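# Move wooden block from bench onto cart floor

## Task

Pick up the wooden block from the bench and lay it flat on the cart's floor at the handle end, next to the profiles. The drop flap must stay open, and anything already achieved must still hold at the finish. At the end the robot must have released the block, have both hands empty and away from the cart, be upright and untilted, and be touching nothing.

## Robot and tools

ROBOT. An RB-Y1: a base on two drive wheels plus two rear casters, a folding torso (a leg with ankle, knee and hip, then a chest), a head and two 7-joint arms with parallel grippers. The base is 0.58 m wide, reaches 0.10 m in front of the wheel axle and 0.57 m behind it, and sweeps a 0.58 m radius when turning in place. It cannot move sideways. Each hand has a wrist camera in a case that sticks out sideways and can collide. With the starting arm pose the robot is up to 0.73 m wide.

FRAMES. All positions are in metres. Base frame: origin on the floor between the drive wheels, x forward, y left, z up. The chest, left_hand and right_hand readings use this frame. A hand point is the spot between its finger pads. Fingers point along the hand's -z axis and close along its x axis. Printed hand positions can be off, more so at long reach or under load. base_odometry is in the frame the base had at the start of the scene, heading in rad (positive left, -3.142 to 3.142). It only counts wheel rotation, so slip shows up as travel and collisions can turn the robot unnoticed.

move. One action per call; every argument except cameras and blocking is part of the action. Allowed combinations: base and/or joints (optionally with min_time_s or contact_limits); target alone or with min_time_s; or contact_limits alone. An empty call just reports state and images.
- base: one velocity command {x_m_s, turn_rad_s, for_s}, an offset relative to where the robot is, not a place. x_m_s is forward speed, 0.005 to 0.4 m/s in either sign, or 0. turn_rad_s is left turn rate, 0.02 to 1.509 rad/s either sign, or 0. for_s 0.1 to 5 s. Omitted speeds are 0. Acceleration is 0.4 m/s² (0.5 rad/s² turning), so the base coasts after for_s; distance is about speed × for_s. If |x_m_s| + 0.27·|turn_rad_s| exceeds 0.4 both get scaled down. The base does not stop on contact.
- joints: an object of absolute joint targets by name, radians (grippers in metres of pad opening). Ranges: torso_squat_rad 0 to 1.2 (bigger is lower); torso_shift_rad -0.3 to 0.6 (hips forward positive); torso_pitch_rad -0.2 to 1.4 (positive bows forward); torso_yaw_rad -1.5 to 1.5 (left positive; raise both arms out 0.2 rad or more first). Shoulder pitch ±2.356 (negative swings forward/up); left_shoulder_roll_rad 0 to 3.141, right_shoulder_roll_rad -3.141 to 0 (both lift outward); shoulder yaw ±2.094; elbow -2.617 to 0.01 (negative bends); forearm roll ±3.141; wrist pitch -1.57 to 1.919; hand roll ±2.705; gripper 0 to 0.1; head_pan_rad ±0.523; head_tilt_rad -0.35 to 1.57 (positive looks down). Combined torso limits: squat+shift ≤ 1.52; squat−shift+pitch ≤ 1.57; shift+0.5·pitch−0.4·squat ≤ 0.7; shift+0.3·pitch−0.5·squat ≤ 0.39; breaking one leaves the torso off_target.
- target: one hand, absolute pose {side: "left"/"right", x, y, z in base frame metres (-3 to 3), quat_wxyz as the hand lines print it}. It is solved once to joint angles, so the hand follows an arc; split long moves into shorter steps. It waits to finish and is refused if another move is still running.
- min_time_s: 0.1 to 8 s, the minimum duration of the arm, head and torso motions.
- contact_limits: gripper current caps in mA, 200 to 672.5 (start value 672.5), persisting until changed; lower values grip more gently.
- cameras: head_camera, left_wrist_camera, right_wrist_camera or all; [] gives none.
- blocking: true (default) returns when everything rests; false returns in about 0.5 s and motion continues. A later move overrides only the joints/base it names.

Other tools: wait {seconds 0 to 10, cameras} lets time pass with no new command; stop {cameras} brakes all running motions; zoom_image {camera, region [x0,y0,x1,y1] pixels, at most 504×504} magnifies the latest image; read_manual gives licence texts; finished_scene {scene: current number} ends the scene irreversibly, so confirm success first.

RESULTS. The move line is done or the worst status. Hand status: reached (within 10 mm and 2°), short with the error, or refused with a reason. Joint words: off_target (resting away from target, maybe still pushing), contact_stop (torso only), time_out, limit_stop_at_<name> (built-in limit or the self-collision guard), not_followed (arm-on-arm check withheld it; "joint command not followed" with a cause), torque_fault, limit_stop_at_motor_heat. A time_out or contact_stop halts the whole group (torso, or one arm). After a refused call or an unrequested stop, later move/wait/finished_scene calls in the same reply are skipped. on_its_own reports uncommanded behaviour. lidar_m: 12 distances from the base origin, 30° sectors, 1st ahead, counter-clockwise, seen 0.23 m above floor; "-" is nothing. motor_effort: wheel load in percent (peak in brackets); at rest above about 30 suggests pushing on something. wheel_motors_off 1 means the wheels shut down for 2 s after stalling. Also reported: joint and external torques, wrist force/torque (uncalibrated, offsets up to 16 N), motor temperatures.

GRIPPING. Command an opening at least 0.005 m below the object's width; off_target or done then both mean holding. Each arm carries at most 3 kg.

AVOID. Dropping the block or releasing it while it moves; slamming or hard pushing; the arms striking or squeezing each other, including closing a gripper on the other hand; driving into furniture (wheels can stall, or the body can catch on an edge and topple); heavy loads far ahead of the wheels, or abrupt stops after driving forward, which can tip the robot; torque faults (10 s freeze) and motor overheating from long stretched or loaded holds (freeze of 30 s or more). The torso and camera cases can hit the bench or cart. A loose object may get nudged occasionally. Thinking time lets the simulation run on.

Each tool is called as name(argument=value, ...) on one line, values as JSON.

## Session

move(joints={"head_tilt_rad": 0.9}, cameras=["head_camera"])

move(joints={"head_tilt_rad": 0.65, "head_pan_rad": 0.5}, cameras=["head_camera"])

move(joints={"head_pan_rad": -0.5}, cameras=["head_camera"])

Scene clock: 1.00 s.
Joint torques (N m): left_arm=[-1.56 -0.75 0.68 -0.48 -0.13 -0.55 -0.13] | right_arm=[-3.64 -0.59 -0.78 -1.41 0.04 -0.56 0]
External joint torques (N m): left_arm=[-0.17 -0.9 0.67 0.08 -0.14 -0.13 -0.12] | right_arm=[-0.04 0.53 -0.73 0.22 -0.02 0.03 -0.02]
Motor temperatures (°C): left_arm=[30 28 32 36 34 33 38] | right_arm=[34 30 32 30 35 36 34]
Wrist force (N): left_arm=[-0.1 1.3 -7.8] | right_arm=[-2.6 0.9 -4.7]
Wrist torque (N m): left_arm=[-0.30 0.15 0.11] | right_arm=[-0.08 -0.10 -0.10]
Wrist force, peak (N): left_arm=[0.1 1.6 -7.9] | right_arm=[-2.9 0.8 -5.4]
move: done
base_odometry: x=+0.000 y=+0.000 heading=+0.000
lidar_m: 0.74 1.04 1.57 4.56 1.51 1.06 1.01 1.09 1.44 3.61 1.10 0.79
base_status: not commanded
joint_positions: torso_squat_rad=+0.350 torso_shift_rad=+0.000 torso_pitch_rad=+0.000 torso_yaw_rad=+0.000 left_shoulder_pitch_rad=+0.037 left_shoulder_roll_rad=+0.004 left_shoulder_yaw_rad=-0.043 left_elbow_rad=-0.196 left_forearm_roll_rad=-0.014 left_wrist_pitch_rad=+0.002 left_hand_roll_rad=+0.027 left_gripper_m=+0.099 right_shoulder_pitch_rad=-0.040 right_shoulder_roll_rad=-0.021 right_shoulder_yaw_rad=-0.018 right_elbow_rad=-0.235 right_forearm_roll_rad=+0.049 right_wrist_pitch_rad=-0.014 right_hand_roll_rad=+0.035 right_gripper_m=+0.099 head_pan_rad=+0.000 head_tilt_rad=+0.900
joint_status: all done
wheel_motors_off: 0
motor_effort: left_wheel=+0(1) right_wheel=+0(2)
chest: x=-0.2280 y=+0.0001 z=+1.2475 quat_wxyz=(+1.000, +0.000, +0.000, +0.000) (m; base frame)
left_hand: x=-0.1598 y=+0.2200 z=+0.5653 quat_wxyz=(+0.997, +0.000, -0.079, -0.009) (m; base frame)
right_hand: x=-0.0823 y=-0.2360 z=+0.5770 quat_wxyz=(+0.989, -0.016, -0.142, +0.041) (m; base frame)
pictures: head_camera
camera_calibration:
head_camera: T_world_to_cam=[[-0.00752545, -0.999504, -0.0305734, 0.0419166], [-0.746479, 0.0259588, -0.664902, 0.860292], [0.665366, 0.0178187, -0.746305, 1.16253], [0, 0, 0, 1]] pos_world=[-0.131004, -0.00115113, 1.44089]

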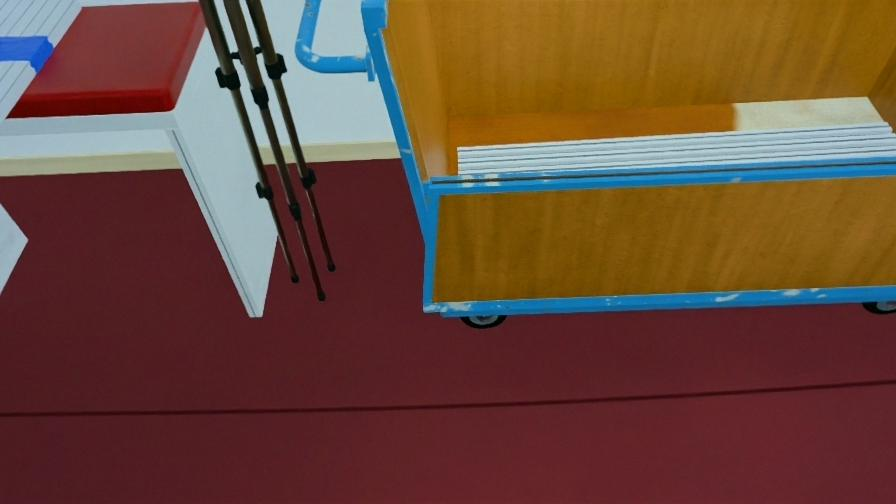

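Scene clock: 2.00 s.
Joint torques (N m): left_arm=[-1.64 -0.97 0.92 -0.58 -0.05 -0.7 -0.06] | right_arm=[-3.38 -0.49 -0.73 -1.49 -0.09 -0.58 -0.03]
External joint torques (N m): left_arm=[-0.26 -1.12 0.91 -0.03 -0.05 -0.28 -0.05] | right_arm=[0.22 0.63 -0.69 0.15 -0.15 0.01 -0.05]
Motor temperatures (°C): left_arm=[30 28 32 36 34 33 38] | right_arm=[34 30 32 30 35 36 34]
Wrist force (N): left_arm=[0.0 1.1 -7.6] | right_arm=[-2.7 1.0 -4.6]
Wrist torque (N m): left_arm=[-0.30 0.17 0.11] | right_arm=[-0.10 -0.12 -0.10]
Wrist force, peak (N): left_arm=[-0.7 1.3 -8.3] | right_arm=[-2.9 1.1 -5.3]
move: done
base_odometry: x=+0.000 y=+0.000 heading=+0.000
lidar_m: 0.73 1.03 1.56 4.57 1.51 1.07 1.02 1.08 1.44 3.62 1.08 0.79
base_status: not commanded
joint_positions: torso_squat_rad=+0.350 torso_shift_rad=+0.000 torso_pitch_rad=+0.000 torso_yaw_rad=+0.000 left_shoulder_pitch_rad=+0.037 left_shoulder_roll_rad=+0.004 left_shoulder_yaw_rad=-0.043 left_elbow_rad=-0.196 left_forearm_roll_rad=-0.014 left_wrist_pitch_rad=+0.002 left_hand_roll_rad=+0.027 left_gripper_m=+0.099 right_shoulder_pitch_rad=-0.040 right_shoulder_roll_rad=-0.021 right_shoulder_yaw_rad=-0.018 right_elbow_rad=-0.235 right_forearm_roll_rad=+0.049 right_wrist_pitch_rad=-0.014 right_hand_roll_rad=+0.035 right_gripper_m=+0.099 head_pan_rad=+0.500 head_tilt_rad=+0.650
joint_status: all done
wheel_motors_off: 0
motor_effort: left_wheel=+0(1) right_wheel=-1(2)
chest: x=-0.2280 y=+0.0001 z=+1.2475 quat_wxyz=(+1.000, +0.000, +0.000, +0.000) (m; base frame)
left_hand: x=-0.1598 y=+0.2200 z=+0.5653 quat_wxyz=(+0.997, +0.000, -0.079, -0.009) (m; base frame)
right_hand: x=-0.0823 y=-0.2360 z=+0.5770 quat_wxyz=(+0.989, -0.016, -0.142, +0.041) (m; base frame)
pictures: head_camera
camera_calibration:
head_camera: T_world_to_cam=[[0.479372, -0.877046, -0.031512, 0.143501], [-0.502913, -0.245099, -0.828858, 1.14785], [0.719223, 0.413179, -0.558572, 0.901773], [0, 0, 0, 1]] pos_world=[-0.140097, 0.0346014, 1.45963]

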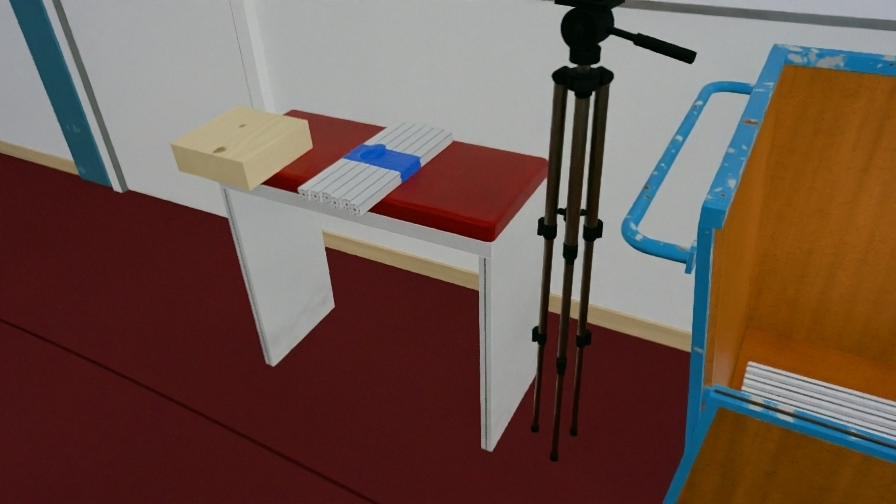

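Scene clock: 3.33 s.
Joint torques (N m): left_arm=[-1.53 -0.75 0.94 -0.51 -0.1 -0.71 -0.07] | right_arm=[-3.47 -0.67 -1.01 -1.39 -0.07 -0.58 -0.02]
External joint torques (N m): left_arm=[-0.15 -0.9 0.93 0.05 -0.11 -0.29 -0.06] | right_arm=[0.13 0.45 -0.97 0.24 -0.13 0.01 -0.03]
Motor temperatures (°C): left_arm=[30 28 32 36 34 33 38] | right_arm=[34 30 32 30 35 36 34]
Wrist force (N): left_arm=[0.3 1.8 -7.2] | right_arm=[-2.6 1.6 -4.7]
Wrist torque (N m): left_arm=[-0.37 0.20 0.09] | right_arm=[-0.17 -0.11 -0.09]
Wrist force, peak (N): left_arm=[0.3 1.8 -8.1] | right_arm=[-2.9 1.1 -5.5]
move: done
base_odometry: x=+0.000 y=+0.000 heading=+0.000
lidar_m: 0.74 1.03 1.55 4.56 1.52 1.07 1.02 1.07 1.45 3.62 1.09 0.79
base_status: not commanded
joint_positions: torso_squat_rad=+0.350 torso_shift_rad=+0.000 torso_pitch_rad=+0.000 torso_yaw_rad=+0.000 left_shoulder_pitch_rad=+0.037 left_shoulder_roll_rad=+0.004 left_shoulder_yaw_rad=-0.043 left_elbow_rad=-0.196 left_forearm_roll_rad=-0.014 left_wrist_pitch_rad=+0.002 left_hand_roll_rad=+0.027 left_gripper_m=+0.099 right_shoulder_pitch_rad=-0.040 right_shoulder_roll_rad=-0.021 right_shoulder_yaw_rad=-0.018 right_elbow_rad=-0.235 right_forearm_roll_rad=+0.049 right_wrist_pitch_rad=-0.014 right_hand_roll_rad=+0.035 right_gripper_m=+0.099 head_pan_rad=-0.500 head_tilt_rad=+0.650
joint_status: all done
wheel_motors_off: 0
motor_effort: left_wheel=+0(1) right_wheel=+0(2)
chest: x=-0.2280 y=+0.0001 z=+1.2475 quat_wxyz=(+1.000, +0.000, +0.000, +0.000) (m; base frame)
left_hand: x=-0.1598 y=+0.2200 z=+0.5653 quat_wxyz=(+0.997, +0.000, -0.079, -0.009) (m; base frame)
right_hand: x=-0.0823 y=-0.2360 z=+0.5770 quat_wxyz=(+0.989, -0.016, -0.142, +0.041) (m; base frame)
pictures: head_camera
camera_calibration:
head_camera: T_world_to_cam=[[-0.478877, -0.877317, -0.0314957, -0.0539346], [-0.477903, 0.290619, -0.828945, 1.15305], [0.7364, -0.381911, -0.558443, 0.90523], [0, 0, 0, 1]] pos_world=[-0.141396, -0.0366975, 1.45963]

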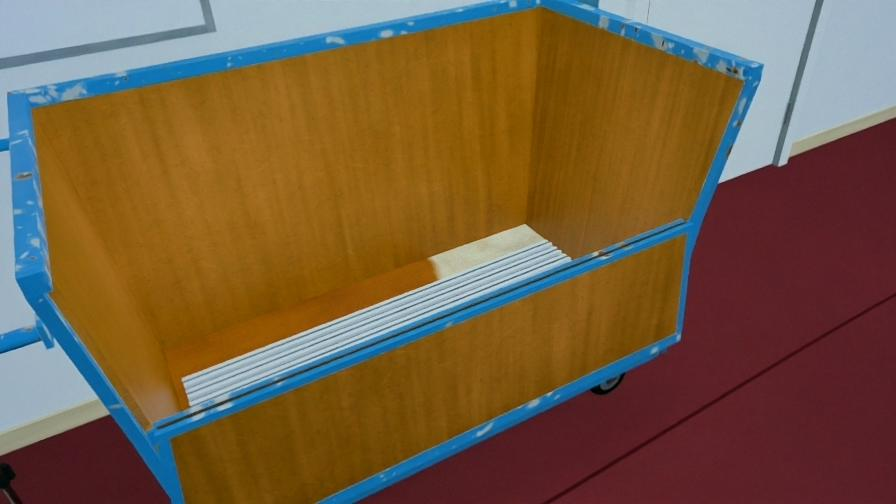

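move(base={"x_m_s": 0.3, "for_s": 1.0}, joints={"torso_squat_rad": 0.1, "torso_pitch_rad": 0.75, "head_tilt_rad": 0.35, "head_pan_rad": 0}, cameras=["head_camera"])

move(joints={"head_tilt_rad": 0.1, "head_pan_rad": 0.5}, cameras=["head_camera"])

Scene clock: 23.40 s.
Joint torques (N m): left_arm=[16.2 -0.58 0.81 7.01 -0.06 0.84 -0.01] | right_arm=[16.44 0.26 -1.04 6.49 -0.37 0.78 -0.02]
External joint torques (N m): left_arm=[-1.47 -0.94 0.76 0.05 -0.05 -0.18 -0.04] | right_arm=[0.67 0.84 -0.71 0.77 -0.26 -0.03 0]
Motor temperatures (°C): left_arm=[30 28 32 36 34 33 38] | right_arm=[34 30 32 30 35 36 34]
Wrist force (N): left_arm=[3.9 1.3 -7.1] | right_arm=[1.7 0.9 -4.7]
Wrist torque (N m): left_arm=[-0.24 0.33 0.05] | right_arm=[-0.06 0.16 -0.07]
Wrist force, peak (N): left_arm=[4.6 1.2 -7.8] | right_arm=[-2.7 1.4 -5.3]
move: done
base_odometry: x=+0.300 y=+0.000 heading=+0.000
lidar_m: 0.44 0.75 1.42 4.33 1.96 1.40 1.33 1.38 1.85 4.66 0.66 0.47
base_status: done (sent for 1 of 1 s)
joint_positions: torso_squat_rad=+0.100 torso_shift_rad=+0.000 torso_pitch_rad=+0.750 torso_yaw_rad=+0.000 left_shoulder_pitch_rad=+0.037 left_shoulder_roll_rad=+0.004 left_shoulder_yaw_rad=-0.043 left_elbow_rad=-0.196 left_forearm_roll_rad=-0.014 left_wrist_pitch_rad=+0.002 left_hand_roll_rad=+0.027 left_gripper_m=+0.099 right_shoulder_pitch_rad=-0.040 right_shoulder_roll_rad=-0.021 right_shoulder_yaw_rad=-0.018 right_elbow_rad=-0.235 right_forearm_roll_rad=+0.049 right_wrist_pitch_rad=-0.014 right_hand_roll_rad=+0.035 right_gripper_m=+0.099 head_pan_rad=+0.000 head_tilt_rad=+0.350
joint_status: all done
wheel_motors_off: 0
motor_effort: left_wheel=-1(25) right_wheel=+0(58)
chest: x=-0.0170 y=+0.0001 z=+1.2034 quat_wxyz=(+0.931, +0.000, +0.366, +0.000) (m; base frame)
left_hand: x=-0.4322 y=+0.2200 z=+0.6578 quat_wxyz=(+0.957, -0.004, +0.291, -0.008) (m; base frame)
right_hand: x=-0.3674 y=-0.2360 z=+0.6135 quat_wxyz=(+0.972, +0.000, +0.230, +0.044) (m; base frame)
pictures: head_camera
camera_calibration:
head_camera: T_world_to_cam=[[-0.0135001, -0.999506, -0.0283829, 0.0389303], [-0.863683, 0.0259596, -0.503366, 0.840484], [0.503855, 0.0177184, -0.863607, 1.02963], [0, 0, 0, 1]] pos_world=[0.207653, -0.00115087, 1.31337]

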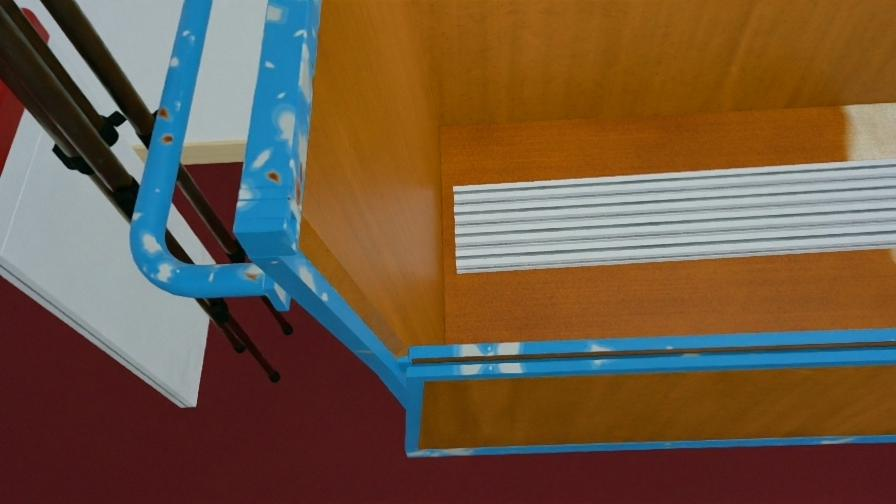

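Scene clock: 24.40 s.
Joint torques (N m): left_arm=[16.19 -0.42 0.9 6.94 -0.04 0.86 0.07] | right_arm=[16.34 0.06 -0.76 6.42 -0.25 0.95 -0.04]
External joint torques (N m): left_arm=[-1.47 -0.77 0.86 -0.03 -0.03 -0.16 0.04] | right_arm=[0.57 0.64 -0.42 0.69 -0.14 0.15 -0.02]
Motor temperatures (°C): left_arm=[30 28 32 36 34 33 38] | right_arm=[34 30 32 30 35 36 34]
Wrist force (N): left_arm=[4.2 0.6 -6.9] | right_arm=[1.7 0.9 -4.4]
Wrist torque (N m): left_arm=[-0.23 0.39 0.03] | right_arm=[-0.08 0.15 -0.04]
Wrist force, peak (N): left_arm=[4.3 1.6 -7.3] | right_arm=[2.0 0.8 -4.7]
move: done
base_odometry: x=+0.300 y=+0.000 heading=+0.000
lidar_m: 0.44 0.77 1.42 4.33 1.95 1.38 1.31 1.39 1.84 4.65 0.66 0.45
base_status: not commanded
joint_positions: torso_squat_rad=+0.100 torso_shift_rad=+0.000 torso_pitch_rad=+0.750 torso_yaw_rad=+0.000 left_shoulder_pitch_rad=+0.037 left_shoulder_roll_rad=+0.004 left_shoulder_yaw_rad=-0.043 left_elbow_rad=-0.196 left_forearm_roll_rad=-0.014 left_wrist_pitch_rad=+0.002 left_hand_roll_rad=+0.027 left_gripper_m=+0.099 right_shoulder_pitch_rad=-0.040 right_shoulder_roll_rad=-0.021 right_shoulder_yaw_rad=-0.018 right_elbow_rad=-0.235 right_forearm_roll_rad=+0.049 right_wrist_pitch_rad=-0.014 right_hand_roll_rad=+0.035 right_gripper_m=+0.099 head_pan_rad=+0.500 head_tilt_rad=+0.100
joint_status: all done
wheel_motors_off: 0
motor_effort: left_wheel=+0(1) right_wheel=+0(2)
chest: x=-0.0170 y=+0.0001 z=+1.2034 quat_wxyz=(+0.931, +0.000, +0.366, +0.000) (m; base frame)
left_hand: x=-0.4322 y=+0.2200 z=+0.6578 quat_wxyz=(+0.957, -0.004, +0.291, -0.008) (m; base frame)
right_hand: x=-0.3674 y=-0.2360 z=+0.6135 quat_wxyz=(+0.972, +0.000, +0.230, +0.044) (m; base frame)
pictures: head_camera
camera_calibration:
head_camera: T_world_to_cam=[[0.343075, -0.8692, -0.356078, 0.428005], [-0.717617, 0.00205817, -0.696435, 1.07846], [0.606074, 0.494457, -0.623047, 0.694636], [0, 0, 0, 1]] pos_world=[0.206082, 0.0263345, 1.33627]

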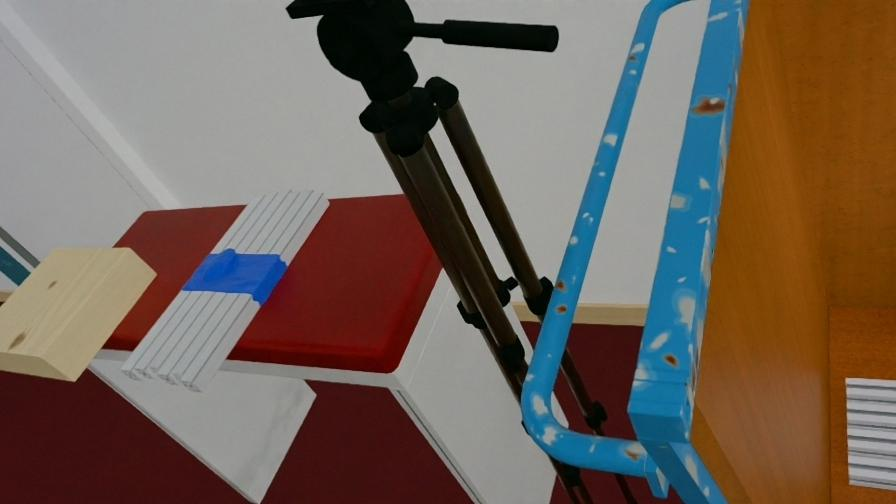

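move(base={"x_m_s": -0.3, "for_s": 1.0}, joints={"torso_pitch_rad": 0.5, "torso_shift_rad": 0.1, "head_tilt_rad": 0.3, "head_pan_rad": 0}, cameras=[])

move(base={"turn_rad_s": 0.85, "for_s": 1.848}, cameras=[])

move(base={"x_m_s": 0.4, "for_s": 4.7}, cameras=["head_camera"])

move(base={"turn_rad_s": -0.85, "for_s": 1.848}, cameras=["head_camera"])

Scene clock: 61.63 s.
Joint torques (N m): left_arm=[10.13 -0.56 1.05 4.69 -0.09 0.42 0.01] | right_arm=[10.08 -0.43 -0.75 4.07 -0.1 0.47 -0.04]
External joint torques (N m): left_arm=[-1.79 -0.87 1.01 -0.01 -0.08 -0.14 -0.01] | right_arm=[0.29 0.39 -0.5 0.64 -0.05 0.12 -0.03]
Motor temperatures (°C): left_arm=[31 28 32 36 34 33 37] | right_arm=[34 30 32 30 35 36 34]
Wrist force (N): left_arm=[3.5 1.1 -6.9] | right_arm=[0.7 0.8 -4.6]
Wrist torque (N m): left_arm=[-0.29 0.35 0.05] | right_arm=[-0.09 0.10 -0.09]
Wrist force, peak (N): left_arm=[4.5 1.8 -7.5] | right_arm=[1.0 0.9 -5.5]
move: done
base_odometry: x=+0.000 y=+0.000 heading=+0.000
lidar_m: 0.73 1.04 1.57 4.56 1.52 1.08 1.03 1.08 1.44 3.62 1.10 0.79
base_status: done (sent for 1 of 1 s)
joint_positions: torso_squat_rad=+0.100 torso_shift_rad=+0.100 torso_pitch_rad=+0.500 torso_yaw_rad=+0.000 left_shoulder_pitch_rad=+0.037 left_shoulder_roll_rad=+0.004 left_shoulder_yaw_rad=-0.043 left_elbow_rad=-0.196 left_forearm_roll_rad=-0.014 left_wrist_pitch_rad=+0.002 left_hand_roll_rad=+0.027 left_gripper_m=+0.099 right_shoulder_pitch_rad=-0.040 right_shoulder_roll_rad=-0.021 right_shoulder_yaw_rad=-0.018 right_elbow_rad=-0.235 right_forearm_roll_rad=+0.049 right_wrist_pitch_rad=-0.014 right_hand_roll_rad=+0.035 right_gripper_m=+0.099 head_pan_rad=+0.000 head_tilt_rad=+0.300
joint_status: all done
wheel_motors_off: 0
motor_effort: left_wheel=-6(22) right_wheel=-3(22)
chest: x=-0.0102 y=+0.0001 z=+1.2451 quat_wxyz=(+0.969, +0.000, +0.247, +0.000) (m; base frame)
left_hand: x=-0.2775 y=+0.2200 z=+0.6137 quat_wxyz=(+0.985, -0.003, +0.170, -0.008) (m; base frame)
right_hand: x=-0.2037 y=-0.2360 z=+0.5869 quat_wxyz=(+0.993, -0.006, +0.107, +0.043) (m; base frame)
pictures: none
No camera images: "cameras" was empty.

Scene clock: 65.50 s.
Joint torques (N m): left_arm=[10.26 -0.62 0.6 4.83 -0.13 0.36 0.05] | right_arm=[10.04 -0.54 -0.82 3.94 -0.04 0.45 -0.08]
External joint torques (N m): left_arm=[-1.67 -0.93 0.57 0.14 -0.12 -0.21 0.03] | right_arm=[0.26 0.27 -0.57 0.5 0.01 0.1 -0.07]
Motor temperatures (°C): left_arm=[31 28 32 36 34 33 37] | right_arm=[34 30 32 30 35 36 34]
Wrist force (N): left_arm=[3.4 1.3 -7.2] | right_arm=[0.7 0.5 -4.6]
Wrist torque (N m): left_arm=[-0.31 0.32 0.06] | right_arm=[-0.03 0.11 -0.07]
Wrist force, peak (N): left_arm=[3.2 1.4 -8.0] | right_arm=[0.6 1.1 -5.5]
move: done
base_odometry: x=+0.000 y=+0.000 heading=+1.557
lidar_m: 4.60 1.53 1.07 1.02 1.04 1.41 3.56 1.11 0.80 0.76 1.04 1.57
base_status: done (sent for 1.83 of 1.83 s)
joint_positions: torso_squat_rad=+0.100 torso_shift_rad=+0.100 torso_pitch_rad=+0.500 torso_yaw_rad=+0.000 left_shoulder_pitch_rad=+0.037 left_shoulder_roll_rad=+0.004 left_shoulder_yaw_rad=-0.043 left_elbow_rad=-0.196 left_forearm_roll_rad=-0.014 left_wrist_pitch_rad=+0.002 left_hand_roll_rad=+0.027 left_gripper_m=+0.099 right_shoulder_pitch_rad=-0.040 right_shoulder_roll_rad=-0.021 right_shoulder_yaw_rad=-0.018 right_elbow_rad=-0.235 right_forearm_roll_rad=+0.049 right_wrist_pitch_rad=-0.014 right_hand_roll_rad=+0.035 right_gripper_m=+0.099 head_pan_rad=+0.000 head_tilt_rad=+0.300
joint_status: not commanded
wheel_motors_off: 0
motor_effort: left_wheel=+0(30) right_wheel=+17(44)
chest: x=-0.0102 y=+0.0001 z=+1.2451 quat_wxyz=(+0.969, +0.000, +0.247, +0.000) (m; base frame)
left_hand: x=-0.2774 y=+0.2200 z=+0.6137 quat_wxyz=(+0.985, -0.003, +0.170, -0.008) (m; base frame)
right_hand: x=-0.2037 y=-0.2360 z=+0.5869 quat_wxyz=(+0.993, -0.006, +0.107, +0.043) (m; base frame)
pictures: none
No camera images: "cameras" was empty.

Scene clock: 71.50 s.
Joint torques (N m): left_arm=[11.11 -0.57 0.42 4.69 -0.1 0.39 -0.08] | right_arm=[10.82 -0.04 -0.94 4.17 -0.17 0.38 -0.03]
External joint torques (N m): left_arm=[-0.81 -0.87 0.38 0 -0.1 -0.18 -0.1] | right_arm=[1.03 0.77 -0.69 0.74 -0.12 0.03 -0.02]
Motor temperatures (°C): left_arm=[31 28 32 36 34 33 37] | right_arm=[34 30 32 30 35 36 34]
Wrist force (N): left_arm=[3.2 1.2 -7.4] | right_arm=[0.1 1.3 -5.2]
Wrist torque (N m): left_arm=[-0.28 0.32 0.06] | right_arm=[-0.13 0.05 -0.07]
Wrist force, peak (N): left_arm=[2.6 1.9 -8.3] | right_arm=[0.5 0.5 -5.7]
move: done
base_odometry: x=+0.024 y=+1.880 heading=+1.557
lidar_m: 3.71 1.61 1.15 1.08 1.11 1.49 3.10 1.59 1.05 1.44 1.50 2.02
base_status: done (sent for 4.7 of 4.7 s)
joint_positions: torso_squat_rad=+0.100 torso_shift_rad=+0.100 torso_pitch_rad=+0.500 torso_yaw_rad=+0.000 left_shoulder_pitch_rad=+0.037 left_shoulder_roll_rad=+0.004 left_shoulder_yaw_rad=-0.043 left_elbow_rad=-0.196 left_forearm_roll_rad=-0.014 left_wrist_pitch_rad=+0.002 left_hand_roll_rad=+0.027 left_gripper_m=+0.099 right_shoulder_pitch_rad=-0.040 right_shoulder_roll_rad=-0.021 right_shoulder_yaw_rad=-0.018 right_elbow_rad=-0.235 right_forearm_roll_rad=+0.049 right_wrist_pitch_rad=-0.014 right_hand_roll_rad=+0.035 right_gripper_m=+0.099 head_pan_rad=+0.000 head_tilt_rad=+0.300
joint_status: not commanded
wheel_motors_off: 0
motor_effort: left_wheel=+0(40) right_wheel=+0(47)
chest: x=-0.0101 y=+0.0001 z=+1.2451 quat_wxyz=(+0.969, +0.000, +0.247, +0.000) (m; base frame)
left_hand: x=-0.2773 y=+0.2200 z=+0.6137 quat_wxyz=(+0.985, -0.003, +0.170, -0.008) (m; base frame)
right_hand: x=-0.2036 y=-0.2360 z=+0.5868 quat_wxyz=(+0.993, -0.006, +0.107, +0.043) (m; base frame)
pictures: head_camera
camera_calibration:
head_camera: T_world_to_cam=[[-0.00443799, -0.999504, -0.0311733, 0.0435332], [-0.676446, 0.0259595, -0.736035, 1.16062], [0.736479, 0.0178205, -0.676226, 0.821159], [0, 0, 0, 1]] pos_world=[0.180526, -0.00125113, 1.41091]

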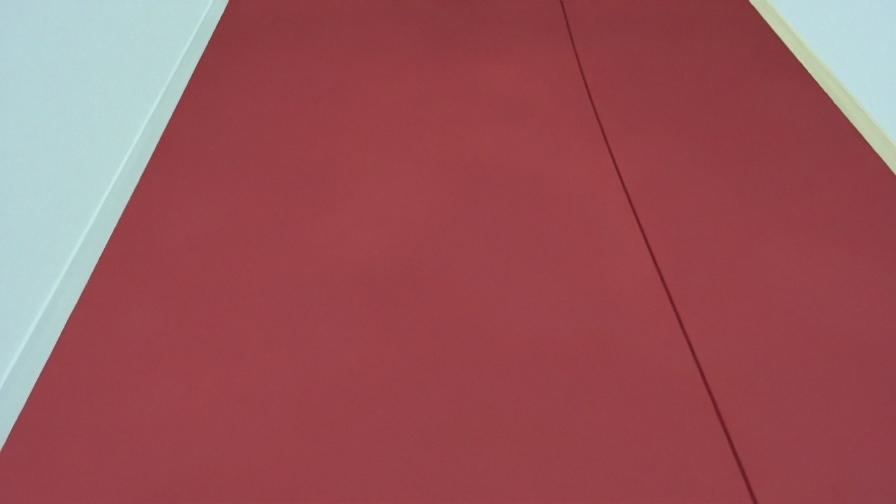

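Scene clock: 75.37 s.
Joint torques (N m): left_arm=[10.99 -0.75 0.58 4.7 -0.18 0.4 -0.03] | right_arm=[10.67 -0.3 -0.87 4.25 -0.07 0.43 -0.09]
External joint torques (N m): left_arm=[-0.94 -1.06 0.55 0 -0.17 -0.17 -0.05] | right_arm=[0.88 0.51 -0.62 0.81 -0.01 0.08 -0.08]
Motor temperatures (°C): left_arm=[31 28 32 36 34 33 37] | right_arm=[34 30 32 30 35 36 34]
Wrist force (N): left_arm=[2.7 1.2 -7.3] | right_arm=[0.7 0.3 -5.2]
Wrist torque (N m): left_arm=[-0.26 0.24 0.06] | right_arm=[-0.02 0.09 -0.06]
Wrist force, peak (N): left_arm=[3.5 1.4 -8.0] | right_arm=[0.7 0.8 -5.7]
move: done
base_odometry: x=+0.024 y=+1.880 heading=+0.000
lidar_m: 1.44 1.50 2.04 3.72 1.60 1.14 1.09 1.13 1.52 3.04 1.57 1.03
base_status: done (sent for 1.83 of 1.83 s)
joint_positions: torso_squat_rad=+0.100 torso_shift_rad=+0.100 torso_pitch_rad=+0.500 torso_yaw_rad=+0.000 left_shoulder_pitch_rad=+0.037 left_shoulder_roll_rad=+0.004 left_shoulder_yaw_rad=-0.043 left_elbow_rad=-0.196 left_forearm_roll_rad=-0.014 left_wrist_pitch_rad=+0.002 left_hand_roll_rad=+0.027 left_gripper_m=+0.099 right_shoulder_pitch_rad=-0.040 right_shoulder_roll_rad=-0.021 right_shoulder_yaw_rad=-0.018 right_elbow_rad=-0.235 right_forearm_roll_rad=+0.049 right_wrist_pitch_rad=-0.014 right_hand_roll_rad=+0.035 right_gripper_m=+0.099 head_pan_rad=+0.000 head_tilt_rad=+0.300
joint_status: not commanded
wheel_motors_off: 0
motor_effort: left_wheel=+17(39) right_wheel=+1(43)
chest: x=-0.0101 y=+0.0001 z=+1.2451 quat_wxyz=(+0.969, +0.000, +0.247, +0.000) (m; base frame)
left_hand: x=-0.2773 y=+0.2200 z=+0.6137 quat_wxyz=(+0.985, -0.003, +0.170, -0.008) (m; base frame)
right_hand: x=-0.2036 y=-0.2360 z=+0.5868 quat_wxyz=(+0.993, -0.006, +0.107, +0.043) (m; base frame)
pictures: head_camera
camera_calibration:
head_camera: T_world_to_cam=[[-0.00443931, -0.999504, -0.0311736, 0.0435334], [-0.676395, 0.0259619, -0.736081, 1.16061], [0.736526, 0.017818, -0.676175, 0.821153], [0, 0, 0, 1]] pos_world=[0.180426, -0.00125112, 1.41091]

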